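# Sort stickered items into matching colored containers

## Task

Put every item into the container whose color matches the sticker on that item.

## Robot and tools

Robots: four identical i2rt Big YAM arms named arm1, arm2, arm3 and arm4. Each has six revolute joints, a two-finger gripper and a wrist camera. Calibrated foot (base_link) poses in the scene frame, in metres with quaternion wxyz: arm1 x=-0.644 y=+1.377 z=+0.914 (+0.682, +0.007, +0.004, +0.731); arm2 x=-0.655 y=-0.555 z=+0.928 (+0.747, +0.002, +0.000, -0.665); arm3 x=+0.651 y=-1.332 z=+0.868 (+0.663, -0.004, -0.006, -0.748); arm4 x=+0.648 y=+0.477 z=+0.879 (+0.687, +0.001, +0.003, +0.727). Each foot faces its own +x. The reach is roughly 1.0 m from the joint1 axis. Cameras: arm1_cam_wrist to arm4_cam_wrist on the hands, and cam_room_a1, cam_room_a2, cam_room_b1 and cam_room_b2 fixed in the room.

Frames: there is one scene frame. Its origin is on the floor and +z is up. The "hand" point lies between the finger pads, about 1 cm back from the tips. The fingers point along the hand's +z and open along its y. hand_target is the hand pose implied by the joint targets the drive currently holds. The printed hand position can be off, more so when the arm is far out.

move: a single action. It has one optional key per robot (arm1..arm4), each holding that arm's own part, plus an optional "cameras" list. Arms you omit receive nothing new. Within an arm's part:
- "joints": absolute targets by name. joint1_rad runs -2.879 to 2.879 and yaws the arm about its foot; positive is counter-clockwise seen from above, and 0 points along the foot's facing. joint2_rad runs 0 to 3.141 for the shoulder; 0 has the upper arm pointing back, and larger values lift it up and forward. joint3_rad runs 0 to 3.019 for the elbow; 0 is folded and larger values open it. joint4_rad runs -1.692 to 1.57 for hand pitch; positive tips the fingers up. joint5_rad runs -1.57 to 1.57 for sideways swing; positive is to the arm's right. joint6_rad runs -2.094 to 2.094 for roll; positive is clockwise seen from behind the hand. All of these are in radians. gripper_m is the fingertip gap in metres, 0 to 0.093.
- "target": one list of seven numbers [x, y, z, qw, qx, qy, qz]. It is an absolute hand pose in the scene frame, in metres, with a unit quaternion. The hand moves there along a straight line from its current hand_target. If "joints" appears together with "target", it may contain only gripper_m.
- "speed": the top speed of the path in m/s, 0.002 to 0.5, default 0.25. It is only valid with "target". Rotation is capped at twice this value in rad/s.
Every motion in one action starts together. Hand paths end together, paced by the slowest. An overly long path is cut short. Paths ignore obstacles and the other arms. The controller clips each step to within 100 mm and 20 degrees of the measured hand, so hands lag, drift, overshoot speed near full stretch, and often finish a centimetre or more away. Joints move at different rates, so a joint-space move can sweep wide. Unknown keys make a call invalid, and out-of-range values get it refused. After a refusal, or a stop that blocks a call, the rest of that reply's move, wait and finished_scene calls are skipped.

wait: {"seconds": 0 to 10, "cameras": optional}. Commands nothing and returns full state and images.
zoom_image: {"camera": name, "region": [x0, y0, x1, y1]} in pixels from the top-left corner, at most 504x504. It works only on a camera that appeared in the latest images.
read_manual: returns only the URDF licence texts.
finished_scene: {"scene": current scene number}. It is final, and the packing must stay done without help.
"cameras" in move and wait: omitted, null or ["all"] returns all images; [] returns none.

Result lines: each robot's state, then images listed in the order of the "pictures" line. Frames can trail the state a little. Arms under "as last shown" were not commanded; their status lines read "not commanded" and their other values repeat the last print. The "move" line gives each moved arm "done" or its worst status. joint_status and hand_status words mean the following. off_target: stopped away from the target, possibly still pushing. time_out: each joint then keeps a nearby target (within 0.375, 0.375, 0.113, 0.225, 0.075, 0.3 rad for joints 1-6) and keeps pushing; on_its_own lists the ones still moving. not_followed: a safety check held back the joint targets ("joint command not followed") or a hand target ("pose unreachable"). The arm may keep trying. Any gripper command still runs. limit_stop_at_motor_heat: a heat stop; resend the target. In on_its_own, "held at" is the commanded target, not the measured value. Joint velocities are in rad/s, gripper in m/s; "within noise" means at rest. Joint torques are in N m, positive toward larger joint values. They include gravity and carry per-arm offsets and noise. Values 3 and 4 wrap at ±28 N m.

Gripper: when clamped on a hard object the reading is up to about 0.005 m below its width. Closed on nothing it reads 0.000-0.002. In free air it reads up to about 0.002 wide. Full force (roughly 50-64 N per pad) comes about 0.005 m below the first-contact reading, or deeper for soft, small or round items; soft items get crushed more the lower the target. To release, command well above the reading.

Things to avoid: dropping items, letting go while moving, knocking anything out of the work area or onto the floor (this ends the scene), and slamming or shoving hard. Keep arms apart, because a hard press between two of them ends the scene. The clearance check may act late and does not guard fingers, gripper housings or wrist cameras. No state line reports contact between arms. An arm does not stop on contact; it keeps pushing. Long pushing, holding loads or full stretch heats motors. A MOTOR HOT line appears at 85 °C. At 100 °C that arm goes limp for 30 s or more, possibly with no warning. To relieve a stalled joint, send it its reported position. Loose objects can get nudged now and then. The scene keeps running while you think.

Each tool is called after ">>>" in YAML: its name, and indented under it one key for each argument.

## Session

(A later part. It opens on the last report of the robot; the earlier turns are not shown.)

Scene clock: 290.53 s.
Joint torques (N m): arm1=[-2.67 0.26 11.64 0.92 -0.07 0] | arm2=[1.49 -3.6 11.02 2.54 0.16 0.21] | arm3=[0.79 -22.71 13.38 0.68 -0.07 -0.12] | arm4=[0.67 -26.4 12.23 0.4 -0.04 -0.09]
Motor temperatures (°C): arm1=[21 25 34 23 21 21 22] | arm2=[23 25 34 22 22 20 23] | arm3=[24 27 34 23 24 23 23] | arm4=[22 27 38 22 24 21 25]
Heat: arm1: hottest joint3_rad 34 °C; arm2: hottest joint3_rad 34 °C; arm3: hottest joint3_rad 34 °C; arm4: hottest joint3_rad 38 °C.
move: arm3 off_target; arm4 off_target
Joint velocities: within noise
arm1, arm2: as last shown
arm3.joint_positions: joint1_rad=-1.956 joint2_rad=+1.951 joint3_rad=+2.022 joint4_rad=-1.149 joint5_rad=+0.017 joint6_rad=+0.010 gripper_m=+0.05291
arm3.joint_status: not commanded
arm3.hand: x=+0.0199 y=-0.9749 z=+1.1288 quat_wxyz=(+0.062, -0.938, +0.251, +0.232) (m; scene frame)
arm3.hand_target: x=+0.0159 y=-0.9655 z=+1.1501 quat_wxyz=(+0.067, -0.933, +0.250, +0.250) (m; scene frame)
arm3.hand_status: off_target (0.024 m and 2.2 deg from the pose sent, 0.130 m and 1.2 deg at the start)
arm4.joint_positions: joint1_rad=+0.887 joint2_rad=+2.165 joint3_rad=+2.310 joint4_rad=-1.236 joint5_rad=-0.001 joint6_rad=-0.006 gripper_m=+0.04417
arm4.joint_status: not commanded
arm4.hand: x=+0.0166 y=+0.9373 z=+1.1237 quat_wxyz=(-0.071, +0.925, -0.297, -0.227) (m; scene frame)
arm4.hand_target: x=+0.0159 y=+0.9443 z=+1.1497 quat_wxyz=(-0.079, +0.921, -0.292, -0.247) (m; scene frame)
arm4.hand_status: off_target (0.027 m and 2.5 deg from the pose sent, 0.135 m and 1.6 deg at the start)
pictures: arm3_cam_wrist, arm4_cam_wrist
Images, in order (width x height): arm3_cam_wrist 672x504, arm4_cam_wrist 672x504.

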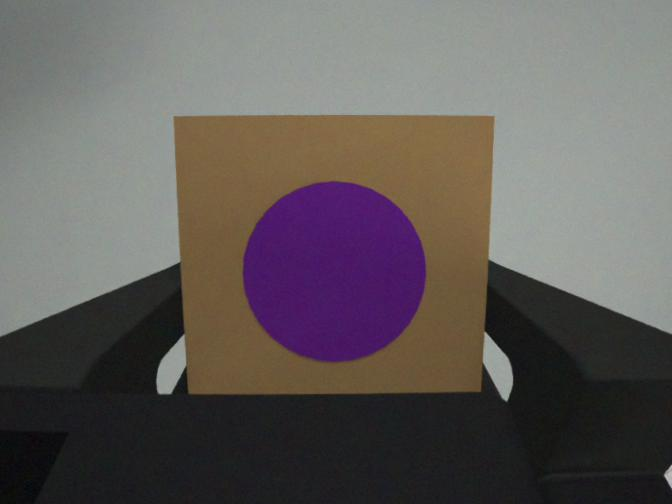

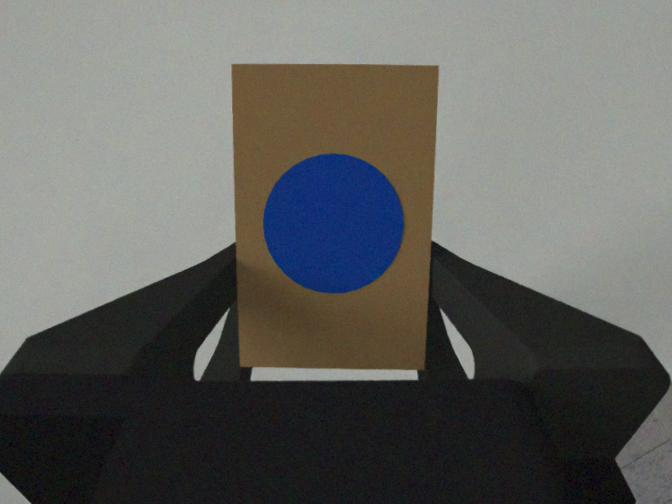

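Grasped; retreat, fold, and rotate.

>>> move:
  arm3: {"target": [0.38, -1.165, 1.17, 0.067, -0.933, 0.25, 0.25], "speed": 0.35}
  arm4: {"target": [0.38, 0.665, 1.17, 0.0783, -0.9207, 0.2921, 0.2467], "speed": 0.35}
  cameras: []

>>> move:
  arm3: {"joints": {"joint2_rad": 0.8, "joint3_rad": 0.7, "joint4_rad": -0.95, "joint5_rad": 0, "joint6_rad": 0}}
  arm4: {"joints": {"joint2_rad": 0.8, "joint3_rad": 0.7, "joint4_rad": -0.95, "joint5_rad": 0, "joint6_rad": 0}}
  cameras: []

>>> move:
  arm3: {"joints": {"joint1_rad": 1.69}}
  arm4: {"joints": {"joint1_rad": -1.62}}
  cameras: ["arm3_cam_wrist", "arm4_cam_wrist"]

Scene clock: 299.30 s.
Joint torques (N m): arm1=[-2.9 -0.62 11.7 0.95 -0.03 -0.01] | arm2=[1.55 -3.6 11.03 2.51 0.15 0.21] | arm3=[0.26 -3.43 9.07 0.87 -0.07 -0.12] | arm4=[1.26 -3.14 9.2 0.62 0.22 0.13]
Motor temperatures (°C): arm1=[21 25 34 23 21 21 21] | arm2=[23 25 34 22 22 20 23] | arm3=[24 26 34 23 24 23 24] | arm4=[22 27 38 22 24 21 25]
Heat: arm1: hottest joint3_rad 34 °C; arm2: hottest joint3_rad 34 °C; arm3: hottest joint3_rad 34 °C; arm4: hottest joint3_rad 38 °C.
move: arm3 done; arm4 done
Joint velocities: within noise
arm1, arm2: as last shown
arm3.joint_positions: joint1_rad=-1.973 joint2_rad=+0.819 joint3_rad=+0.992 joint4_rad=-1.200 joint5_rad=+0.005 joint6_rad=-0.009 gripper_m=+0.05291
arm3.joint_status: not commanded
arm3.hand: x=+0.3772 y=-1.1683 z=+1.1738 quat_wxyz=(+0.067, -0.932, +0.247, +0.256) (m; scene frame)
arm3.hand_target: x=+0.3800 y=-1.1651 z=+1.1700 quat_wxyz=(+0.067, -0.933, +0.250, +0.250) (m; scene frame)
arm3.hand_status: done (0.006 m and 0.8 deg from the pose sent, 0.409 m and 2.2 deg at the start)
arm4.joint_positions: joint1_rad=+0.909 joint2_rad=+0.848 joint3_rad=+0.965 joint4_rad=-1.150 joint5_rad=+0.009 joint6_rad=-0.003 gripper_m=+0.04417
arm4.joint_status: not commanded
arm4.hand: x=+0.3812 y=+0.6664 z=+1.1728 quat_wxyz=(-0.082, +0.920, -0.288, -0.254) (m; scene frame)
arm4.hand_target: x=+0.3800 y=+0.6651 z=+1.1701 quat_wxyz=(-0.078, +0.921, -0.292, -0.247) (m; scene frame)
arm4.hand_status: done (0.003 m and 1.0 deg from the pose sent, 0.456 m and 2.5 deg at the start)
pictures: none
No camera images: "cameras" was empty.

Scene clock: 300.37 s.
Joint torques (N m): arm1=[-2.67 -0.38 11.7 0.95 0 -0.03] | arm2=[1.55 -3.55 11.04 2.54 0.15 0.22] | arm3=[0.26 -3.6 9.76 1.7 -0.08 0.01] | arm4=[1.49 -3.43 10.1 1.43 -0.1 0.09]
Motor temperatures (°C): arm1=[21 25 34 23 21 21 21] | arm2=[23 25 34 22 22 20 23] | arm3=[24 26 34 23 24 23 24] | arm4=[22 27 38 22 24 21 25]
Heat: arm1: hottest joint3_rad 34 °C; arm2: hottest joint3_rad 34 °C; arm3: hottest joint3_rad 34 °C; arm4: hottest joint3_rad 38 °C.
move: arm3 done; arm4 done
Joint velocities: within noise
arm1, arm2: as last shown
arm3.joint_positions: joint1_rad=-1.973 joint2_rad=+0.802 joint3_rad=+0.695 joint4_rad=-0.967 joint5_rad=+0.002 joint6_rad=-0.008 gripper_m=+0.05291
arm3.joint_status: all done
arm3.hand: x=+0.3874 y=-1.1763 z=+1.0583 quat_wxyz=(+0.059, -0.938, +0.249, +0.235) (m; scene frame)
arm3.hand_target: x=+0.3854 y=-1.1703 z=+1.0630 quat_wxyz=(+0.062, -0.932, +0.258, +0.246) (m; scene frame)
arm3.hand_status: not commanded
arm4.joint_positions: joint1_rad=+0.909 joint2_rad=+0.802 joint3_rad=+0.684 joint4_rad=-0.968 joint5_rad=+0.004 joint6_rad=-0.003 gripper_m=+0.04417
arm4.joint_status: all done
arm4.hand: x=+0.4018 y=+0.6502 z=+1.0670 quat_wxyz=(-0.071, +0.927, -0.289, -0.230) (m; scene frame)
arm4.hand_target: x=+0.3937 y=+0.6524 z=+1.0777 quat_wxyz=(-0.074, +0.923, -0.285, -0.248) (m; scene frame)
arm4.hand_status: not commanded
pictures: none
No camera images: "cameras" was empty.

Scene clock: 303.20 s.
Joint torques (N m): arm1=[-2.49 0.09 11.66 0.79 -0.04 0.01] | arm2=[1.67 -3.6 11.04 2.54 0.16 0.21] | arm3=[1.9 -3.37 9.72 1.47 0.08 0] | arm4=[0.73 -3.9 10.15 1.32 0.08 0.08]
Motor temperatures (°C): arm1=[21 25 34 23 21 21 21] | arm2=[23 25 34 22 22 20 23] | arm3=[24 26 34 23 24 23 24] | arm4=[22 26 38 22 24 21 25]
Heat: arm1: hottest joint3_rad 34 °C; arm2: hottest joint3_rad 34 °C; arm3: hottest joint3_rad 34 °C; arm4: hottest joint3_rad 38 °C.
move: arm3 done; arm4 done
Joint velocities: within noise
arm1: as last shown
arm2.joint_positions: joint1_rad=+0.924 joint2_rad=+0.794 joint3_rad=+0.705 joint4_rad=-0.969 joint5_rad=+0.005 joint6_rad=-0.008 gripper_m=+0.08993
arm2.joint_status: not commanded
arm2.hand: x=-0.3922 y=-0.7115 z=+1.1279 quat_wxyz=(-0.244, -0.251, -0.934, +0.068) (m; scene frame)
arm2.hand_target: x=-0.3881 y=-0.7111 z=+1.1261 quat_wxyz=(-0.248, -0.253, -0.933, +0.068) (m; scene frame)
arm2.hand_status: not commanded
arm3.joint_positions: joint1_rad=+1.680 joint2_rad=+0.802 joint3_rad=+0.695 joint4_rad=-0.962 joint5_rad=-0.001 joint6_rad=-0.006 gripper_m=+0.05294
arm3.joint_status: all done
arm3.hand: x=+0.9562 y=-1.3327 z=+1.0617 quat_wxyz=(-0.249, -0.001, -0.968, +0.008) (m; scene frame)
arm3.hand_target: x=+0.9598 y=-1.3300 z=+1.0659 quat_wxyz=(-0.258, +0.001, -0.966, +0.007) (m; scene frame)
arm3.hand_status: not commanded
arm4.joint_positions: joint1_rad=-1.619 joint2_rad=+0.802 joint3_rad=+0.684 joint4_rad=-0.963 joint5_rad=+0.000 joint6_rad=-0.003 gripper_m=+0.04414
arm4.joint_status: all done
arm4.hand: x=+0.9509 y=+0.4800 z=+1.0655 quat_wxyz=(-0.240, +0.006, -0.971, +0.001) (m; scene frame)
arm4.hand_target: x=+0.9578 y=+0.4799 z=+1.0756 quat_wxyz=(-0.255, +0.004, -0.967, +0.001) (m; scene frame)
arm4.hand_status: not commanded
pictures: arm3_cam_wrist, arm4_cam_wrist
Images, in order (width x height): arm3_cam_wrist 672x504, arm4_cam_wrist 672x504.

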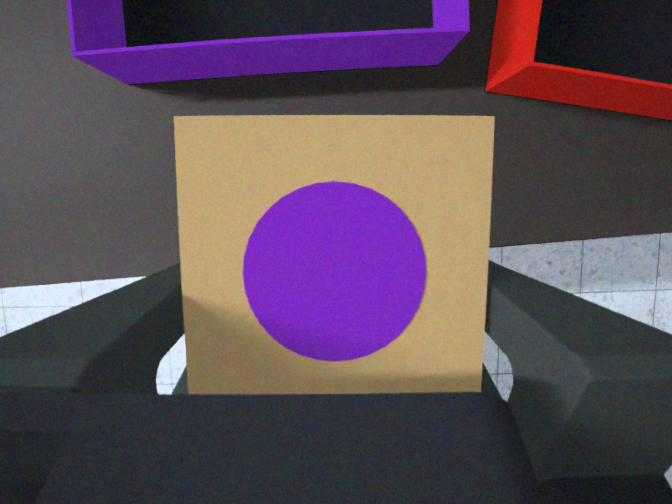

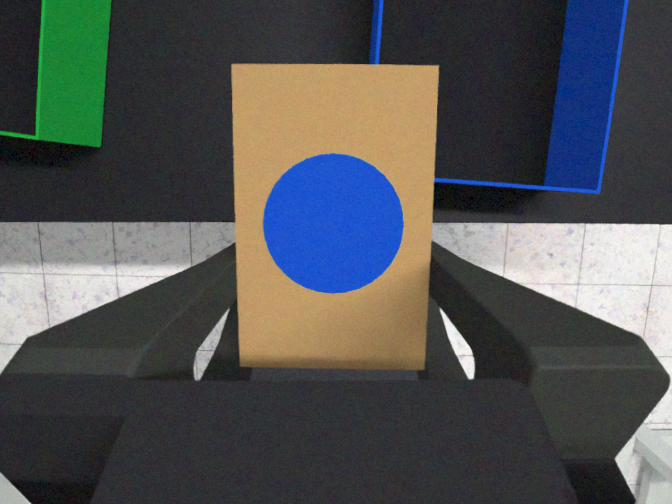

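>>> move:
  arm3: {"target": [1.19, -1.28, 0.91, 0.2588, 0, 0.9659, 0], "speed": 0.3}
  arm4: {"target": [1.12, 0.365, 0.91, 0.2588, 0, 0.9659, 0], "speed": 0.3}
  cameras: ["arm3_cam_wrist", "arm4_cam_wrist", "cam_room_a1", "cam_room_a2"]

Scene clock: 308.53 s.
Joint torques (N m): arm1=[-2.61 -0.15 11.63 0.98 -0.04 0] | arm2=[1.49 -3.72 11.02 2.51 0.15 0.22] | arm3=[2.14 -15.97 10.44 1.46 0.19 0.04] | arm4=[0.62 -11.93 9.29 1.35 -0.13 -0.08]
Motor temperatures (°C): arm1=[21 24 34 23 21 21 21] | arm2=[23 25 34 22 22 20 23] | arm3=[24 26 34 23 24 23 24] | arm4=[22 26 38 22 24 21 25]
Heat: arm1: hottest joint3_rad 34 °C; arm2: hottest joint3_rad 34 °C; arm3: hottest joint3_rad 34 °C; arm4: hottest joint3_rad 38 °C.
move: arm3 off_target; arm4 off_target
Joint velocities: within noise
arm1, arm2: as last shown
arm3.joint_positions: joint1_rad=+1.787 joint2_rad=+1.673 joint3_rad=+0.927 joint4_rad=-0.367 joint5_rad=+0.039 joint6_rad=+0.093 gripper_m=+0.05294
arm3.joint_status: not commanded
arm3.hand: x=+1.1665 y=-1.2889 z=+0.8883 quat_wxyz=(-0.228, -0.002, -0.974, +0.004) (m; scene frame)
arm3.hand_target: x=+1.1887 y=-1.2800 z=+0.9107 quat_wxyz=(-0.259, +0.000, -0.966, +0.000) (m; scene frame)
arm3.hand_status: off_target (0.033 m and 3.6 deg from the pose sent, 0.284 m and 1.5 deg at the start)
arm4.joint_positions: joint1_rad=-1.909 joint2_rad=+1.561 joint3_rad=+0.765 joint4_rad=-0.318 joint5_rad=-0.140 joint6_rad=-0.231 gripper_m=+0.04414
arm4.joint_status: not commanded
arm4.hand: x=+1.0972 y=+0.3719 z=+0.8952 quat_wxyz=(-0.234, -0.009, -0.972, -0.007) (m; scene frame)
arm4.hand_target: x=+1.1189 y=+0.3653 z=+0.9107 quat_wxyz=(-0.259, +0.000, -0.966, +0.000) (m; scene frame)
arm4.hand_status: off_target (0.028 m and 3.2 deg from the pose sent, 0.257 m and 2.3 deg at the start)
pictures: arm3_cam_wrist, arm4_cam_wrist, cam_room_a1, cam_room_a2
Images, in order (width x height): arm3_cam_wrist 672x504, arm4_cam_wrist 672x504, cam_room_a1 672x504, cam_room_a2 672x504.

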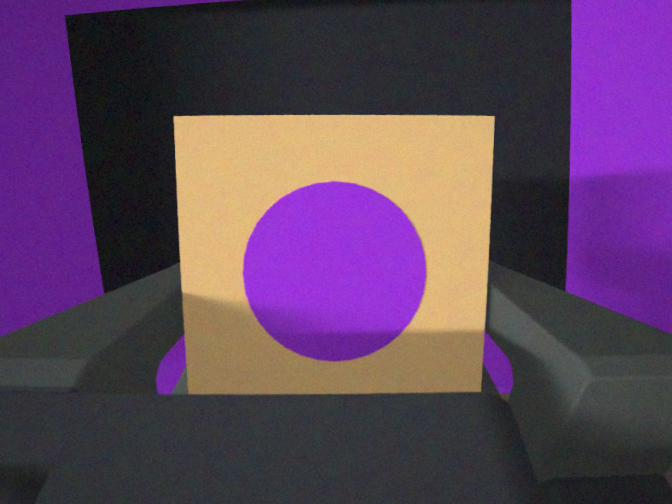

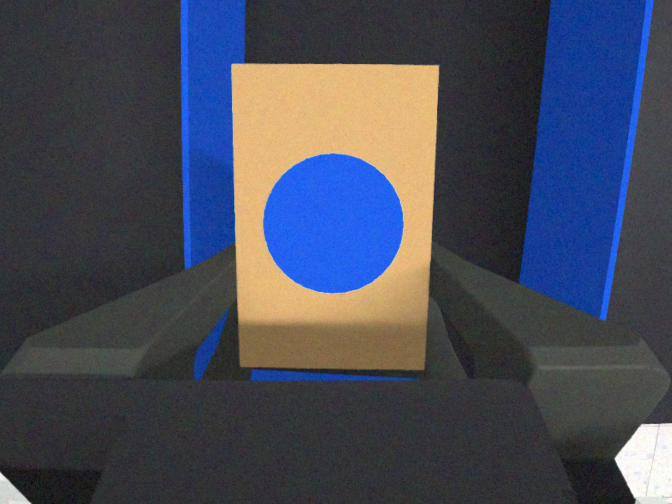

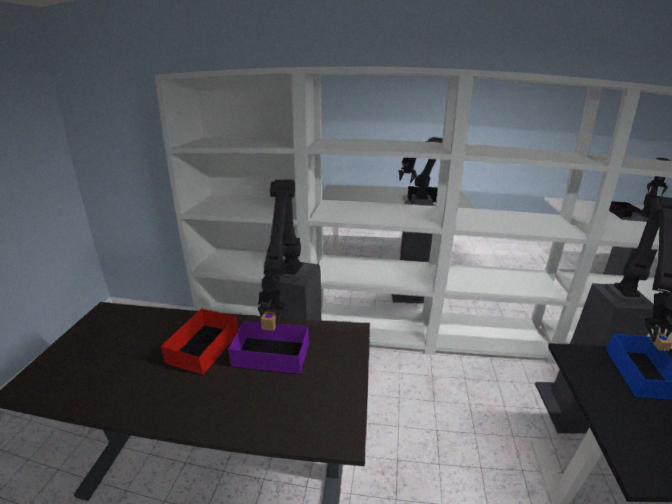

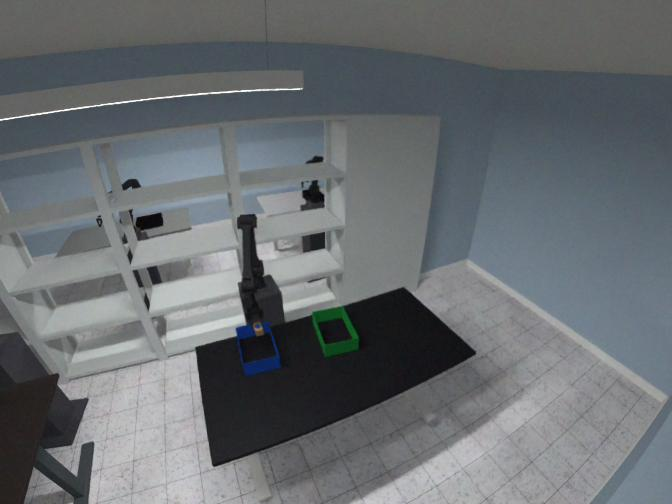

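>>> move:
  arm3: {"target": [1.20, -1.28, 0.83, 0.2588, 0, 0.9659, 0], "speed": 0.15}
  arm4: {"target": [1.125, 0.335, 0.83, 0.2588, 0, 0.9659, 0], "speed": 0.15}
  cameras: ["arm3_cam_wrist", "arm4_cam_wrist"]

Scene clock: 320.67 s.
Joint torques (N m): arm1=[-2.55 -0.15 11.64 0.8 -0.04 -0.03] | arm2=[1.67 -3.55 11.02 2.52 0.15 0.22] | arm3=[1.85 -16.85 7.64 1.62 0.17 0.02] | arm4=[0.26 -13.98 7.3 1.32 -0.16 -0.09]
Motor temperatures (°C): arm1=[21 24 34 23 21 21 21] | arm2=[23 25 34 22 22 20 23] | arm3=[24 26 33 23 24 23 24] | arm4=[22 26 39 22 24 21 26]
Heat: arm1: hottest joint3_rad 34 °C; arm2: hottest joint3_rad 34 °C; arm3: hottest joint3_rad 33 °C; arm4: hottest joint3_rad 39 °C.
move: arm3 off_target; arm4 off_target
Joint velocities: within noise
arm1, arm2: as last shown
arm3.joint_positions: joint1_rad=+1.787 joint2_rad=+1.852 joint3_rad=+0.927 joint4_rad=-0.164 joint5_rad=+0.039 joint6_rad=+0.094 gripper_m=+0.05294
arm3.joint_status: not commanded
arm3.hand: x=+1.1851 y=-1.2881 z=+0.8200 quat_wxyz=(-0.240, -0.002, -0.971, +0.003) (m; scene frame)
arm3.hand_target: x=+1.1995 y=-1.2800 z=+0.8303 quat_wxyz=(-0.259, +0.000, -0.966, +0.000) (m; scene frame)
arm3.hand_status: off_target (0.020 m and 2.3 deg from the pose sent, 0.068 m and 3.6 deg at the start)
arm4.joint_positions: joint1_rad=-1.972 joint2_rad=+1.780 joint3_rad=+0.765 joint4_rad=-0.099 joint5_rad=-0.172 joint6_rad=-0.289 gripper_m=+0.04414
arm4.joint_status: not commanded
arm4.hand: x=+1.1054 y=+0.3437 z=+0.8216 quat_wxyz=(-0.238, -0.007, -0.971, -0.007) (m; scene frame)
arm4.hand_target: x=+1.1243 y=+0.3352 z=+0.8307 quat_wxyz=(-0.259, +0.000, -0.966, +0.000) (m; scene frame)
arm4.hand_status: off_target (0.023 m and 2.7 deg from the pose sent, 0.080 m and 3.2 deg at the start)
pictures: arm3_cam_wrist, arm4_cam_wrist
Images, in order (width x height): arm3_cam_wrist 672x504, arm4_cam_wrist 672x504.

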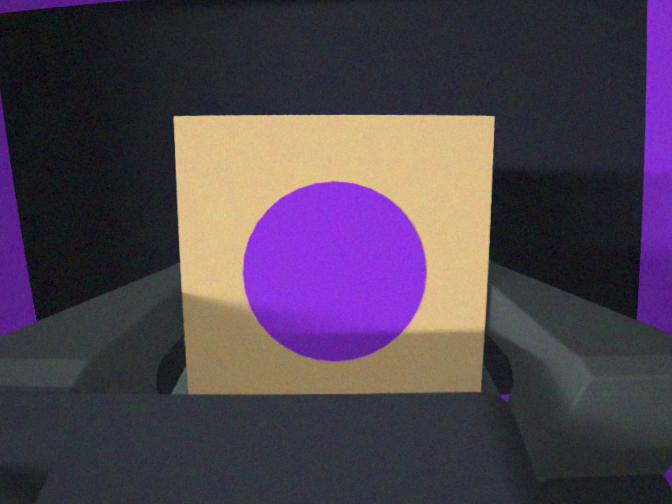

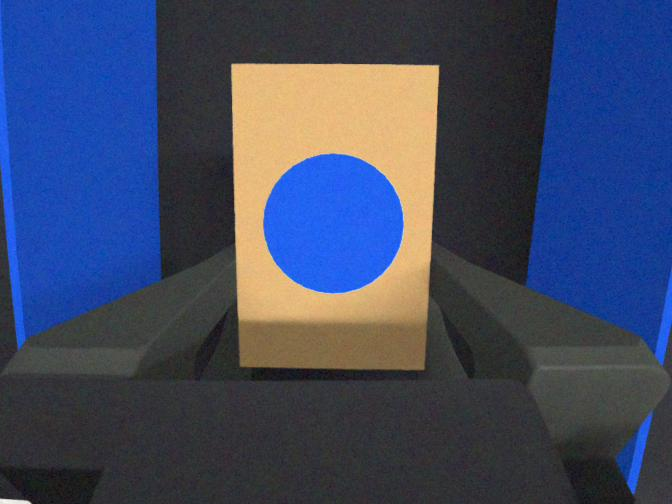

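>>> move:
  arm3: {"target": [1.20, -1.28, 0.77, 0.2588, 0, 0.9659, 0], "speed": 0.12}
  arm4: {"target": [1.125, 0.337, 0.765, 0.2588, 0, 0.9659, 0], "speed": 0.12}
  cameras: []

>>> move:
  arm3: {"target": [1.20, -1.28, 0.748, 0.2588, 0, 0.9659, 0], "speed": 0.05}
  arm4: {"target": [1.125, 0.337, 0.742, 0.2588, 0, 0.9659, 0], "speed": 0.05}
  cameras: ["arm3_cam_wrist", "arm4_cam_wrist"]

Scene clock: 327.60 s.
Joint torques (N m): arm1=[-2.67 -0.5 11.64 0.92 -0.07 0] | arm2=[1.61 -3.49 11.02 2.52 0.15 0.21] | arm3=[2.08 -17.26 6.22 1.63 0.18 0.03] | arm4=[0.91 -14.56 5.71 1.33 -0.1 -0.08]
Motor temperatures (°C): arm1=[21 24 34 23 21 21 21] | arm2=[23 25 34 22 22 20 23] | arm3=[24 26 32 23 24 23 24] | arm4=[22 25 38 22 24 21 26]
Heat: arm1: hottest joint3_rad 34 °C; arm2: hottest joint3_rad 34 °C; arm3: hottest joint3_rad 32 °C; arm4: hottest joint3_rad 38 °C.
move: arm3 off_target; arm4 off_target
Joint velocities: within noise
arm1, arm2: as last shown
arm2.hand_target: x=-0.3881 y=-0.7110 z=+1.1261 quat_wxyz=(-0.248, -0.253, -0.933, +0.068) (m; scene frame)
arm3.joint_positions: joint1_rad=+1.787 joint2_rad=+1.995 joint3_rad=+0.927 joint4_rad=-0.014 joint5_rad=+0.040 joint6_rad=+0.095 gripper_m=+0.05294
arm3.joint_status: not commanded
arm3.hand: x=+1.1884 y=-1.2887 z=+0.7636 quat_wxyz=(-0.243, -0.003, -0.970, +0.003) (m; scene frame)
arm3.hand_target: x=+1.1997 y=-1.2800 z=+0.7702 quat_wxyz=(-0.259, +0.000, -0.966, +0.000) (m; scene frame)
arm3.hand_status: off_target (0.016 m and 1.9 deg from the pose sent, 0.053 m and 2.3 deg at the start)
arm4.joint_positions: joint1_rad=-1.972 joint2_rad=+1.958 joint3_rad=+0.769 joint4_rad=+0.085 joint5_rad=-0.172 joint6_rad=-0.289 gripper_m=+0.04414
arm4.joint_status: not commanded
arm4.hand: x=+1.1086 y=+0.3422 z=+0.7611 quat_wxyz=(-0.243, -0.007, -0.970, -0.006) (m; scene frame)
arm4.hand_target: x=+1.1246 y=+0.3372 z=+0.7654 quat_wxyz=(-0.259, +0.000, -0.966, +0.000) (m; scene frame)
arm4.hand_status: off_target (0.018 m and 2.1 deg from the pose sent, 0.060 m and 2.7 deg at the start)
pictures: none
No camera images: "cameras" was empty.

Scene clock: 328.60 s.
Joint torques (N m): arm1=[-2.96 -0.03 11.84 0.91 -0.09 -0.05] | arm2=[1.55 -3.6 11.02 2.5 0.15 0.21] | arm3=[2.08 -16.91 6.2 1.65 0.17 0.02] | arm4=[0.56 -14.51 5.05 1.33 -0.09 -0.03]
Motor temperatures (°C): arm1=[21 24 34 23 21 21 21] | arm2=[23 25 34 22 22 20 23] | arm3=[24 26 32 23 24 23 24] | arm4=[22 25 38 22 24 21 26]
Heat: arm1: hottest joint3_rad 34 °C; arm2: hottest joint3_rad 34 °C; arm3: hottest joint3_rad 32 °C; arm4: hottest joint3_rad 38 °C.
move: arm3 off_target; arm4 off_target
Joint velocities: within noise
arm1.joint_positions: joint1_rad=-2.250 joint2_rad=+0.768 joint3_rad=+0.832 joint4_rad=-1.082 joint5_rad=-0.011 joint6_rad=-0.004 gripper_m=+0.08996
arm1.joint_status: not commanded
arm1.hand: x=-0.3873 y=+1.2019 z=+1.1673 quat_wxyz=(-0.254, -0.285, -0.921, +0.079) (m; scene frame)
arm1.hand_target: x=-0.3900 y=+1.2000 z=+1.1650 quat_wxyz=(-0.247, -0.289, -0.922, +0.077) (m; scene frame)
arm1.hand_status: not commanded
arm2: as last shown
arm3.joint_positions: joint1_rad=+1.788 joint2_rad=+2.044 joint3_rad=+0.927 joint4_rad=+0.038 joint5_rad=+0.041 joint6_rad=+0.096 gripper_m=+0.05294
arm3.joint_status: not commanded
arm3.hand: x=+1.1875 y=-1.2890 z=+0.7439 quat_wxyz=(-0.244, -0.003, -0.970, +0.003) (m; scene frame)
arm3.hand_target: x=+1.1996 y=-1.2801 z=+0.7482 quat_wxyz=(-0.259, +0.000, -0.966, +0.000) (m; scene frame)
arm3.hand_status: off_target (0.016 m and 1.8 deg from the pose sent, 0.021 m and 1.9 deg at the start)
arm4.joint_positions: joint1_rad=-1.972 joint2_rad=+2.020 joint3_rad=+0.779 joint4_rad=+0.144 joint5_rad=-0.172 joint6_rad=-0.289 gripper_m=+0.04414
arm4.joint_status: not commanded
arm4.hand: x=+1.1109 y=+0.3413 z=+0.7416 quat_wxyz=(-0.246, -0.006, -0.969, -0.005) (m; scene frame)
arm4.hand_target: x=+1.1245 y=+0.3372 z=+0.7423 quat_wxyz=(-0.259, +0.000, -0.966, +0.000) (m; scene frame)
arm4.hand_status: off_target (0.015 m and 1.8 deg from the pose sent, 0.026 m and 2.1 deg at the start)
pictures: arm3_cam_wrist, arm4_cam_wrist
Images, in order (width x height): arm3_cam_wrist 672x504, arm4_cam_wrist 672x504.

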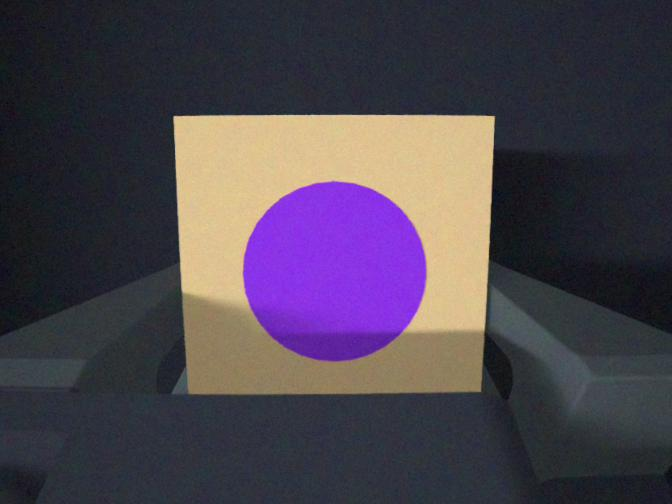

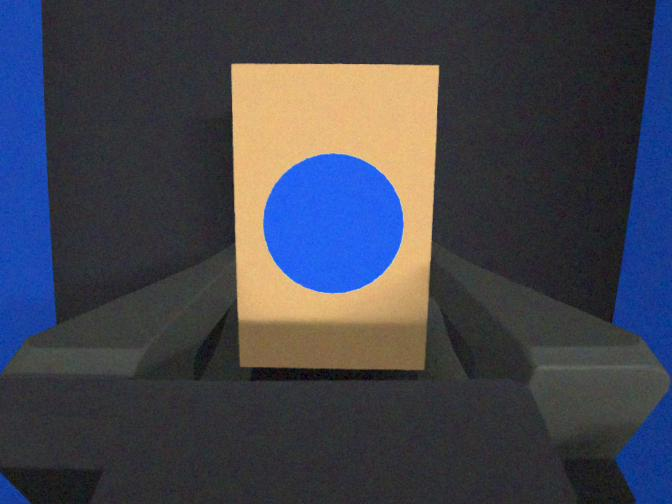

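>>> move:
  arm3: {"target": [1.20, -1.28, 0.736, 0.2588, 0, 0.9659, 0], "speed": 0.03}
  arm4: {"target": [1.125, 0.337, 0.735, 0.2588, 0, 0.9659, 0], "speed": 0.03}
  cameras: []

Scene clock: 334.57 s.
Joint torques (N m): arm1=[-2.08 -0.38 11.77 0.95 -0.05 -0.01] | arm2=[1.49 -3.66 11.03 2.54 0.15 0.22] | arm3=[2.14 -15.15 6.43 1.46 0.18 0] | arm4=[0.62 -13.33 5.01 1.39 -0.07 -0.04]
Motor temperatures (°C): arm1=[21 24 34 23 21 21 21] | arm2=[23 25 34 22 22 20 23] | arm3=[24 26 32 23 24 23 24] | arm4=[22 25 37 22 24 21 26]
Heat: arm1: hottest joint3_rad 34 °C; arm2: hottest joint3_rad 34 °C; arm3: hottest joint3_rad 32 °C; arm4: hottest joint3_rad 37 °C.
move: arm3 off_target; arm4 off_target
Joint velocities: within noise
arm1, arm2: as last shown
arm3.joint_positions: joint1_rad=+1.788 joint2_rad=+2.053 joint3_rad=+0.927 joint4_rad=+0.070 joint5_rad=+0.041 joint6_rad=+0.098 gripper_m=+0.05294
arm3.joint_status: not commanded
arm3.hand: x=+1.1923 y=-1.2883 z=+0.7432 quat_wxyz=(-0.256, -0.004, -0.967, +0.001) (m; scene frame)
arm3.hand_target: x=+1.1996 y=-1.2801 z=+0.7363 quat_wxyz=(-0.259, +0.000, -0.966, +0.000) (m; scene frame)
arm3.hand_status: off_target (0.013 m and 0.6 deg from the pose sent, 0.017 m and 1.8 deg at the start)
arm4.joint_positions: joint1_rad=-1.972 joint2_rad=+2.030 joint3_rad=+0.785 joint4_rad=+0.164 joint5_rad=-0.172 joint6_rad=-0.289 gripper_m=+0.04414
arm4.joint_status: not commanded
arm4.hand: x=+1.1156 y=+0.3396 z=+0.7406 quat_wxyz=(-0.253, -0.005, -0.967, -0.002) (m; scene frame)
arm4.hand_target: x=+1.1247 y=+0.3372 z=+0.7352 quat_wxyz=(-0.259, +0.000, -0.966, +0.000) (m; scene frame)
arm4.hand_status: off_target (0.011 m and 1.0 deg from the pose sent, 0.016 m and 1.8 deg at the start)
pictures: none
No camera images: "cameras" was empty.

>>> move:
  arm3: {"target": [1.20, -1.28, 0.744, 0.2588, 0, 0.9659, 0], "speed": 0.03, "joints": {"gripper_m": 0.0529}}
  arm4: {"target": [1.125, 0.337, 0.741, 0.2588, 0, 0.9659, 0], "speed": 0.03, "joints": {"gripper_m": 0.0441}}
  cameras: []

>>> move:
  arm3: {"joints": {"gripper_m": 0.09}}
  arm4: {"joints": {"gripper_m": 0.09}}
  cameras: []

>>> move:
  arm3: {"target": [1.14, -1.285, 0.85, 0.2588, 0, 0.9659, 0], "speed": 0.2}
  arm4: {"target": [1.065, 0.339, 0.85, 0.2588, 0, 0.9659, 0], "speed": 0.2}
  cameras: ["arm3_cam_wrist", "arm4_cam_wrist"]

>>> move:
  arm3: {"target": [1.08, -1.29, 0.95, 0.2588, 0, 0.9659, 0], "speed": 0.3}
  arm4: {"target": [1.01, 0.345, 0.95, 0.2588, 0, 0.9659, 0], "speed": 0.3}
  cameras: ["arm3_cam_wrist", "arm4_cam_wrist"]

Scene clock: 343.63 s.
Joint torques (N m): arm1=[-2.84 -0.67 11.56 0.9 -0.02 -0.02] | arm2=[1.55 -3.72 11.02 2.52 0.15 0.22] | arm3=[2.08 -17.03 6.23 0.7 0.19 0] | arm4=[0.67 -15.33 4.88 0.81 -0.06 -0.03]
Motor temperatures (°C): arm1=[21 24 34 23 21 21 21] | arm2=[23 25 34 22 22 20 23] | arm3=[24 26 31 23 24 23 24] | arm4=[22 25 35 22 24 21 26]
Heat: arm1: hottest joint3_rad 34 °C; arm2: hottest joint3_rad 34 °C; arm3: hottest joint3_rad 31 °C; arm4: hottest joint3_rad 35 °C.
move: arm3 off_target; arm4 done
Joint velocities: within noise
arm1, arm2: as last shown
arm3.joint_positions: joint1_rad=+1.788 joint2_rad=+2.053 joint3_rad=+0.927 joint4_rad=+0.070 joint5_rad=+0.041 joint6_rad=+0.098 gripper_m=+0.05294
arm3.joint_status: all done
arm3.hand: x=+1.1923 y=-1.2883 z=+0.7432 quat_wxyz=(-0.256, -0.004, -0.967, +0.001) (m; scene frame)
arm3.hand_target: x=+1.1998 y=-1.2801 z=+0.7442 quat_wxyz=(-0.259, +0.000, -0.966, +0.000) (m; scene frame)
arm3.hand_status: off_target (0.011 m and 0.6 deg from the pose sent, 0.011 m and 0.6 deg at the start)
arm4.joint_positions: joint1_rad=-1.972 joint2_rad=+2.030 joint3_rad=+0.785 joint4_rad=+0.164 joint5_rad=-0.172 joint6_rad=-0.289 gripper_m=+0.04414
arm4.joint_status: all done
arm4.hand: x=+1.1156 y=+0.3396 z=+0.7406 quat_wxyz=(-0.253, -0.005, -0.967, -0.002) (m; scene frame)
arm4.hand_target: x=+1.1249 y=+0.3371 z=+0.7411 quat_wxyz=(-0.259, +0.000, -0.966, +0.000) (m; scene frame)
arm4.hand_status: done (0.010 m and 1.0 deg from the pose sent, 0.010 m and 1.0 deg at the start)
pictures: none
No camera images: "cameras" was empty.

Scene clock: 344.23 s.
Joint torques (N m): arm1=[-2.78 0.32 11.63 0.84 -0.06 -0.01] | arm2=[1.61 -3.6 11.02 2.51 0.14 0.21] | arm3=[2.14 -17.03 6.26 0.7 0.11 -0.01] | arm4=[1.08 -15.03 4.67 0.87 -0.09 -0.06]
Motor temperatures (°C): arm1=[21 24 34 23 21 21 21] | arm2=[23 25 34 22 22 20 23] | arm3=[24 26 31 23 24 23 24] | arm4=[22 25 35 22 24 21 26]
Heat: arm1: hottest joint3_rad 34 °C; arm2: hottest joint3_rad 34 °C; arm3: hottest joint3_rad 31 °C; arm4: hottest joint3_rad 35 °C.
move: arm3 done; arm4 done
Joint velocities: within noise
arm1, arm2: as last shown
arm3.joint_positions: joint1_rad=+1.788 joint2_rad=+2.053 joint3_rad=+0.927 joint4_rad=+0.070 joint5_rad=+0.042 joint6_rad=+0.099 gripper_m=+0.08995
arm3.joint_status: all done
arm3.hand: x=+1.1923 y=-1.2886 z=+0.7432 quat_wxyz=(-0.256, -0.005, -0.967, +0.002) (m; scene frame)
arm3.hand_target: x=+1.1998 y=-1.2800 z=+0.7442 quat_wxyz=(-0.259, +0.000, -0.966, +0.000) (m; scene frame)
arm3.hand_status: not commanded
arm4.joint_positions: joint1_rad=-1.972 joint2_rad=+2.030 joint3_rad=+0.785 joint4_rad=+0.164 joint5_rad=-0.172 joint6_rad=-0.289 gripper_m=+0.08992
arm4.joint_status: all done
arm4.hand: x=+1.1156 y=+0.3396 z=+0.7406 quat_wxyz=(-0.253, -0.005, -0.967, -0.002) (m; scene frame)
arm4.hand_target: x=+1.1249 y=+0.3371 z=+0.7411 quat_wxyz=(-0.259, +0.000, -0.966, +0.000) (m; scene frame)
arm4.hand_status: not commanded
pictures: none
No camera images: "cameras" was empty.

Scene clock: 345.50 s.
Joint torques (N m): arm1=[-3.14 -0.44 11.93 0.79 -0.07 -0.01] | arm2=[1.55 -3.6 11.02 2.54 0.15 0.21] | arm3=[2.14 -13.86 5.56 0.75 0.14 -0.01] | arm4=[0.91 -11.69 5.18 0.47 -0.19 -0.11]
Motor temperatures (°C): arm1=[21 24 34 23 21 21 21] | arm2=[23 25 34 22 22 20 23] | arm3=[24 26 31 23 24 23 24] | arm4=[22 25 35 22 24 21 26]
Heat: arm1: hottest joint3_rad 34 °C; arm2: hottest joint3_rad 34 °C; arm3: hottest joint3_rad 31 °C; arm4: hottest joint3_rad 35 °C.
move: arm3 done; arm4 done
Joint velocities: within noise
arm1: as last shown
arm2.joint_positions: joint1_rad=+0.924 joint2_rad=+0.794 joint3_rad=+0.705 joint4_rad=-0.969 joint5_rad=+0.005 joint6_rad=-0.008 gripper_m=+0.08993
arm2.joint_status: not commanded
arm2.hand: x=-0.3922 y=-0.7115 z=+1.1279 quat_wxyz=(-0.244, -0.251, -0.934, +0.068) (m; scene frame)
arm2.hand_target: x=-0.3881 y=-0.7110 z=+1.1261 quat_wxyz=(-0.248, -0.253, -0.933, +0.068) (m; scene frame)
arm2.hand_status: not commanded
arm3.joint_positions: joint1_rad=+1.789 joint2_rad=+1.690 joint3_rad=+0.786 joint4_rad=-0.130 joint5_rad=+0.042 joint6_rad=+0.099 gripper_m=+0.08996
arm3.joint_status: not commanded
arm3.hand: x=+1.1453 y=-1.2914 z=+0.8542 quat_wxyz=(-0.266, -0.005, -0.964, +0.001) (m; scene frame)
arm3.hand_target: x=+1.1400 y=-1.2852 z=+0.8500 quat_wxyz=(-0.259, +0.000, -0.966, +0.000) (m; scene frame)
arm3.hand_status: done (0.009 m and 1.0 deg from the pose sent, 0.119 m and 0.7 deg at the start)
arm4.joint_positions: joint1_rad=-2.018 joint2_rad=+1.630 joint3_rad=+0.647 joint4_rad=-0.082 joint5_rad=-0.195 joint6_rad=-0.330 gripper_m=+0.08992
arm4.joint_status: not commanded
arm4.hand: x=+1.0684 y=+0.3396 z=+0.8518 quat_wxyz=(-0.264, -0.004, -0.965, +0.001) (m; scene frame)
arm4.hand_target: x=+1.0649 y=+0.3390 z=+0.8499 quat_wxyz=(-0.259, +0.000, -0.966, +0.000) (m; scene frame)
arm4.hand_status: done (0.004 m and 0.8 deg from the pose sent, 0.121 m and 1.0 deg at the start)
pictures: arm3_cam_wrist, arm4_cam_wrist
Images, in order (width x height): arm3_cam_wrist 672x504, arm4_cam_wrist 672x504.

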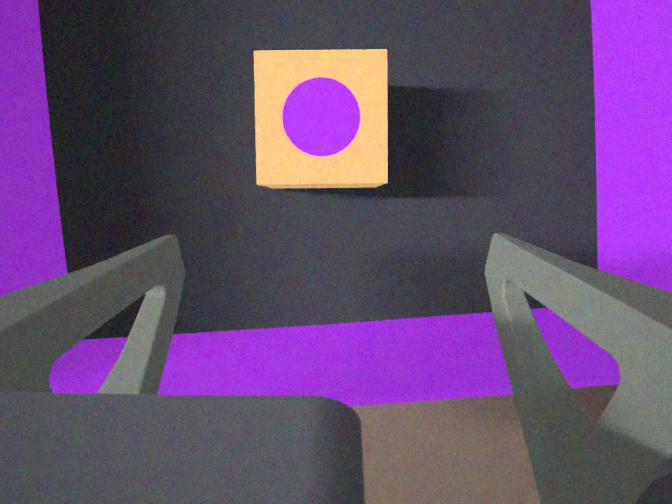

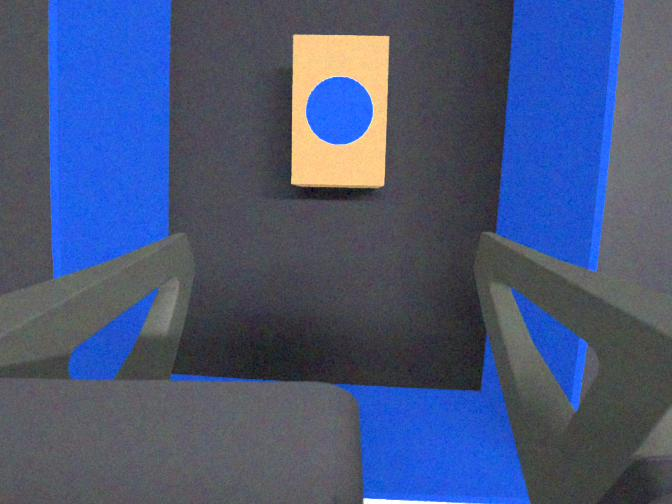

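Scene clock: 346.67 s.
Joint torques (N m): arm1=[-2.26 -0.32 11.63 0.72 -0.07 0] | arm2=[1.44 -3.55 11.02 2.52 0.15 0.21] | arm3=[2.2 -9 7.38 0.79 0.16 0] | arm4=[0.79 -6.36 8.01 0.55 -0.17 -0.1]
Motor temperatures (°C): arm1=[21 24 34 23 21 21 21] | arm2=[23 25 34 22 22 20 23] | arm3=[24 26 31 23 24 23 24] | arm4=[22 25 35 22 24 21 26]
Heat: arm1: hottest joint3_rad 34 °C; arm2: hottest joint3_rad 34 °C; arm3: hottest joint3_rad 31 °C; arm4: hottest joint3_rad 35 °C.
move: arm3 done; arm4 done
Joint velocities: within noise
arm1, arm2: as last shown
arm3.joint_positions: joint1_rad=+1.790 joint2_rad=+1.314 joint3_rad=+0.721 joint4_rad=-0.434 joint5_rad=+0.042 joint6_rad=+0.099 gripper_m=+0.08996
arm3.joint_status: not commanded
arm3.hand: x=+1.0845 y=-1.2952 z=+0.9575 quat_wxyz=(-0.269, -0.004, -0.963, +0.000) (m; scene frame)
arm3.hand_target: x=+1.0799 y=-1.2902 z=+0.9501 quat_wxyz=(-0.259, +0.000, -0.966, +0.000) (m; scene frame)
arm3.hand_status: done (0.010 m and 1.3 deg from the pose sent, 0.116 m and 1.0 deg at the start)
arm4.joint_positions: joint1_rad=-2.071 joint2_rad=+1.221 joint3_rad=+0.601 joint4_rad=-0.449 joint5_rad=-0.220 joint6_rad=-0.378 gripper_m=+0.08992
arm4.joint_status: not commanded
arm4.hand: x=+1.0099 y=+0.3465 z=+0.9533 quat_wxyz=(-0.266, -0.004, -0.964, +0.003) (m; scene frame)
arm4.hand_target: x=+1.0100 y=+0.3450 z=+0.9501 quat_wxyz=(-0.259, +0.000, -0.966, +0.000) (m; scene frame)
arm4.hand_status: done (0.004 m and 1.0 deg from the pose sent, 0.114 m and 0.8 deg at the start)
pictures: arm3_cam_wrist, arm4_cam_wrist
Images, in order (width x height): arm3_cam_wrist 672x504, arm4_cam_wrist 672x504.

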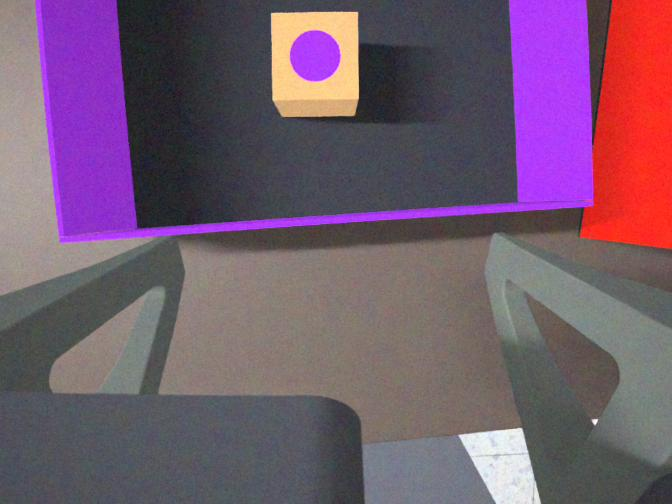

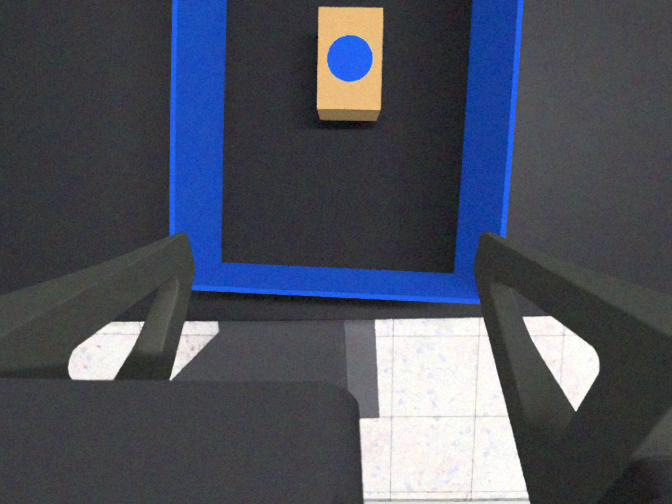

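Both items are in their matching boxes.

>>> finished_scene:
  scene: 2

The scene is finished: the task was done.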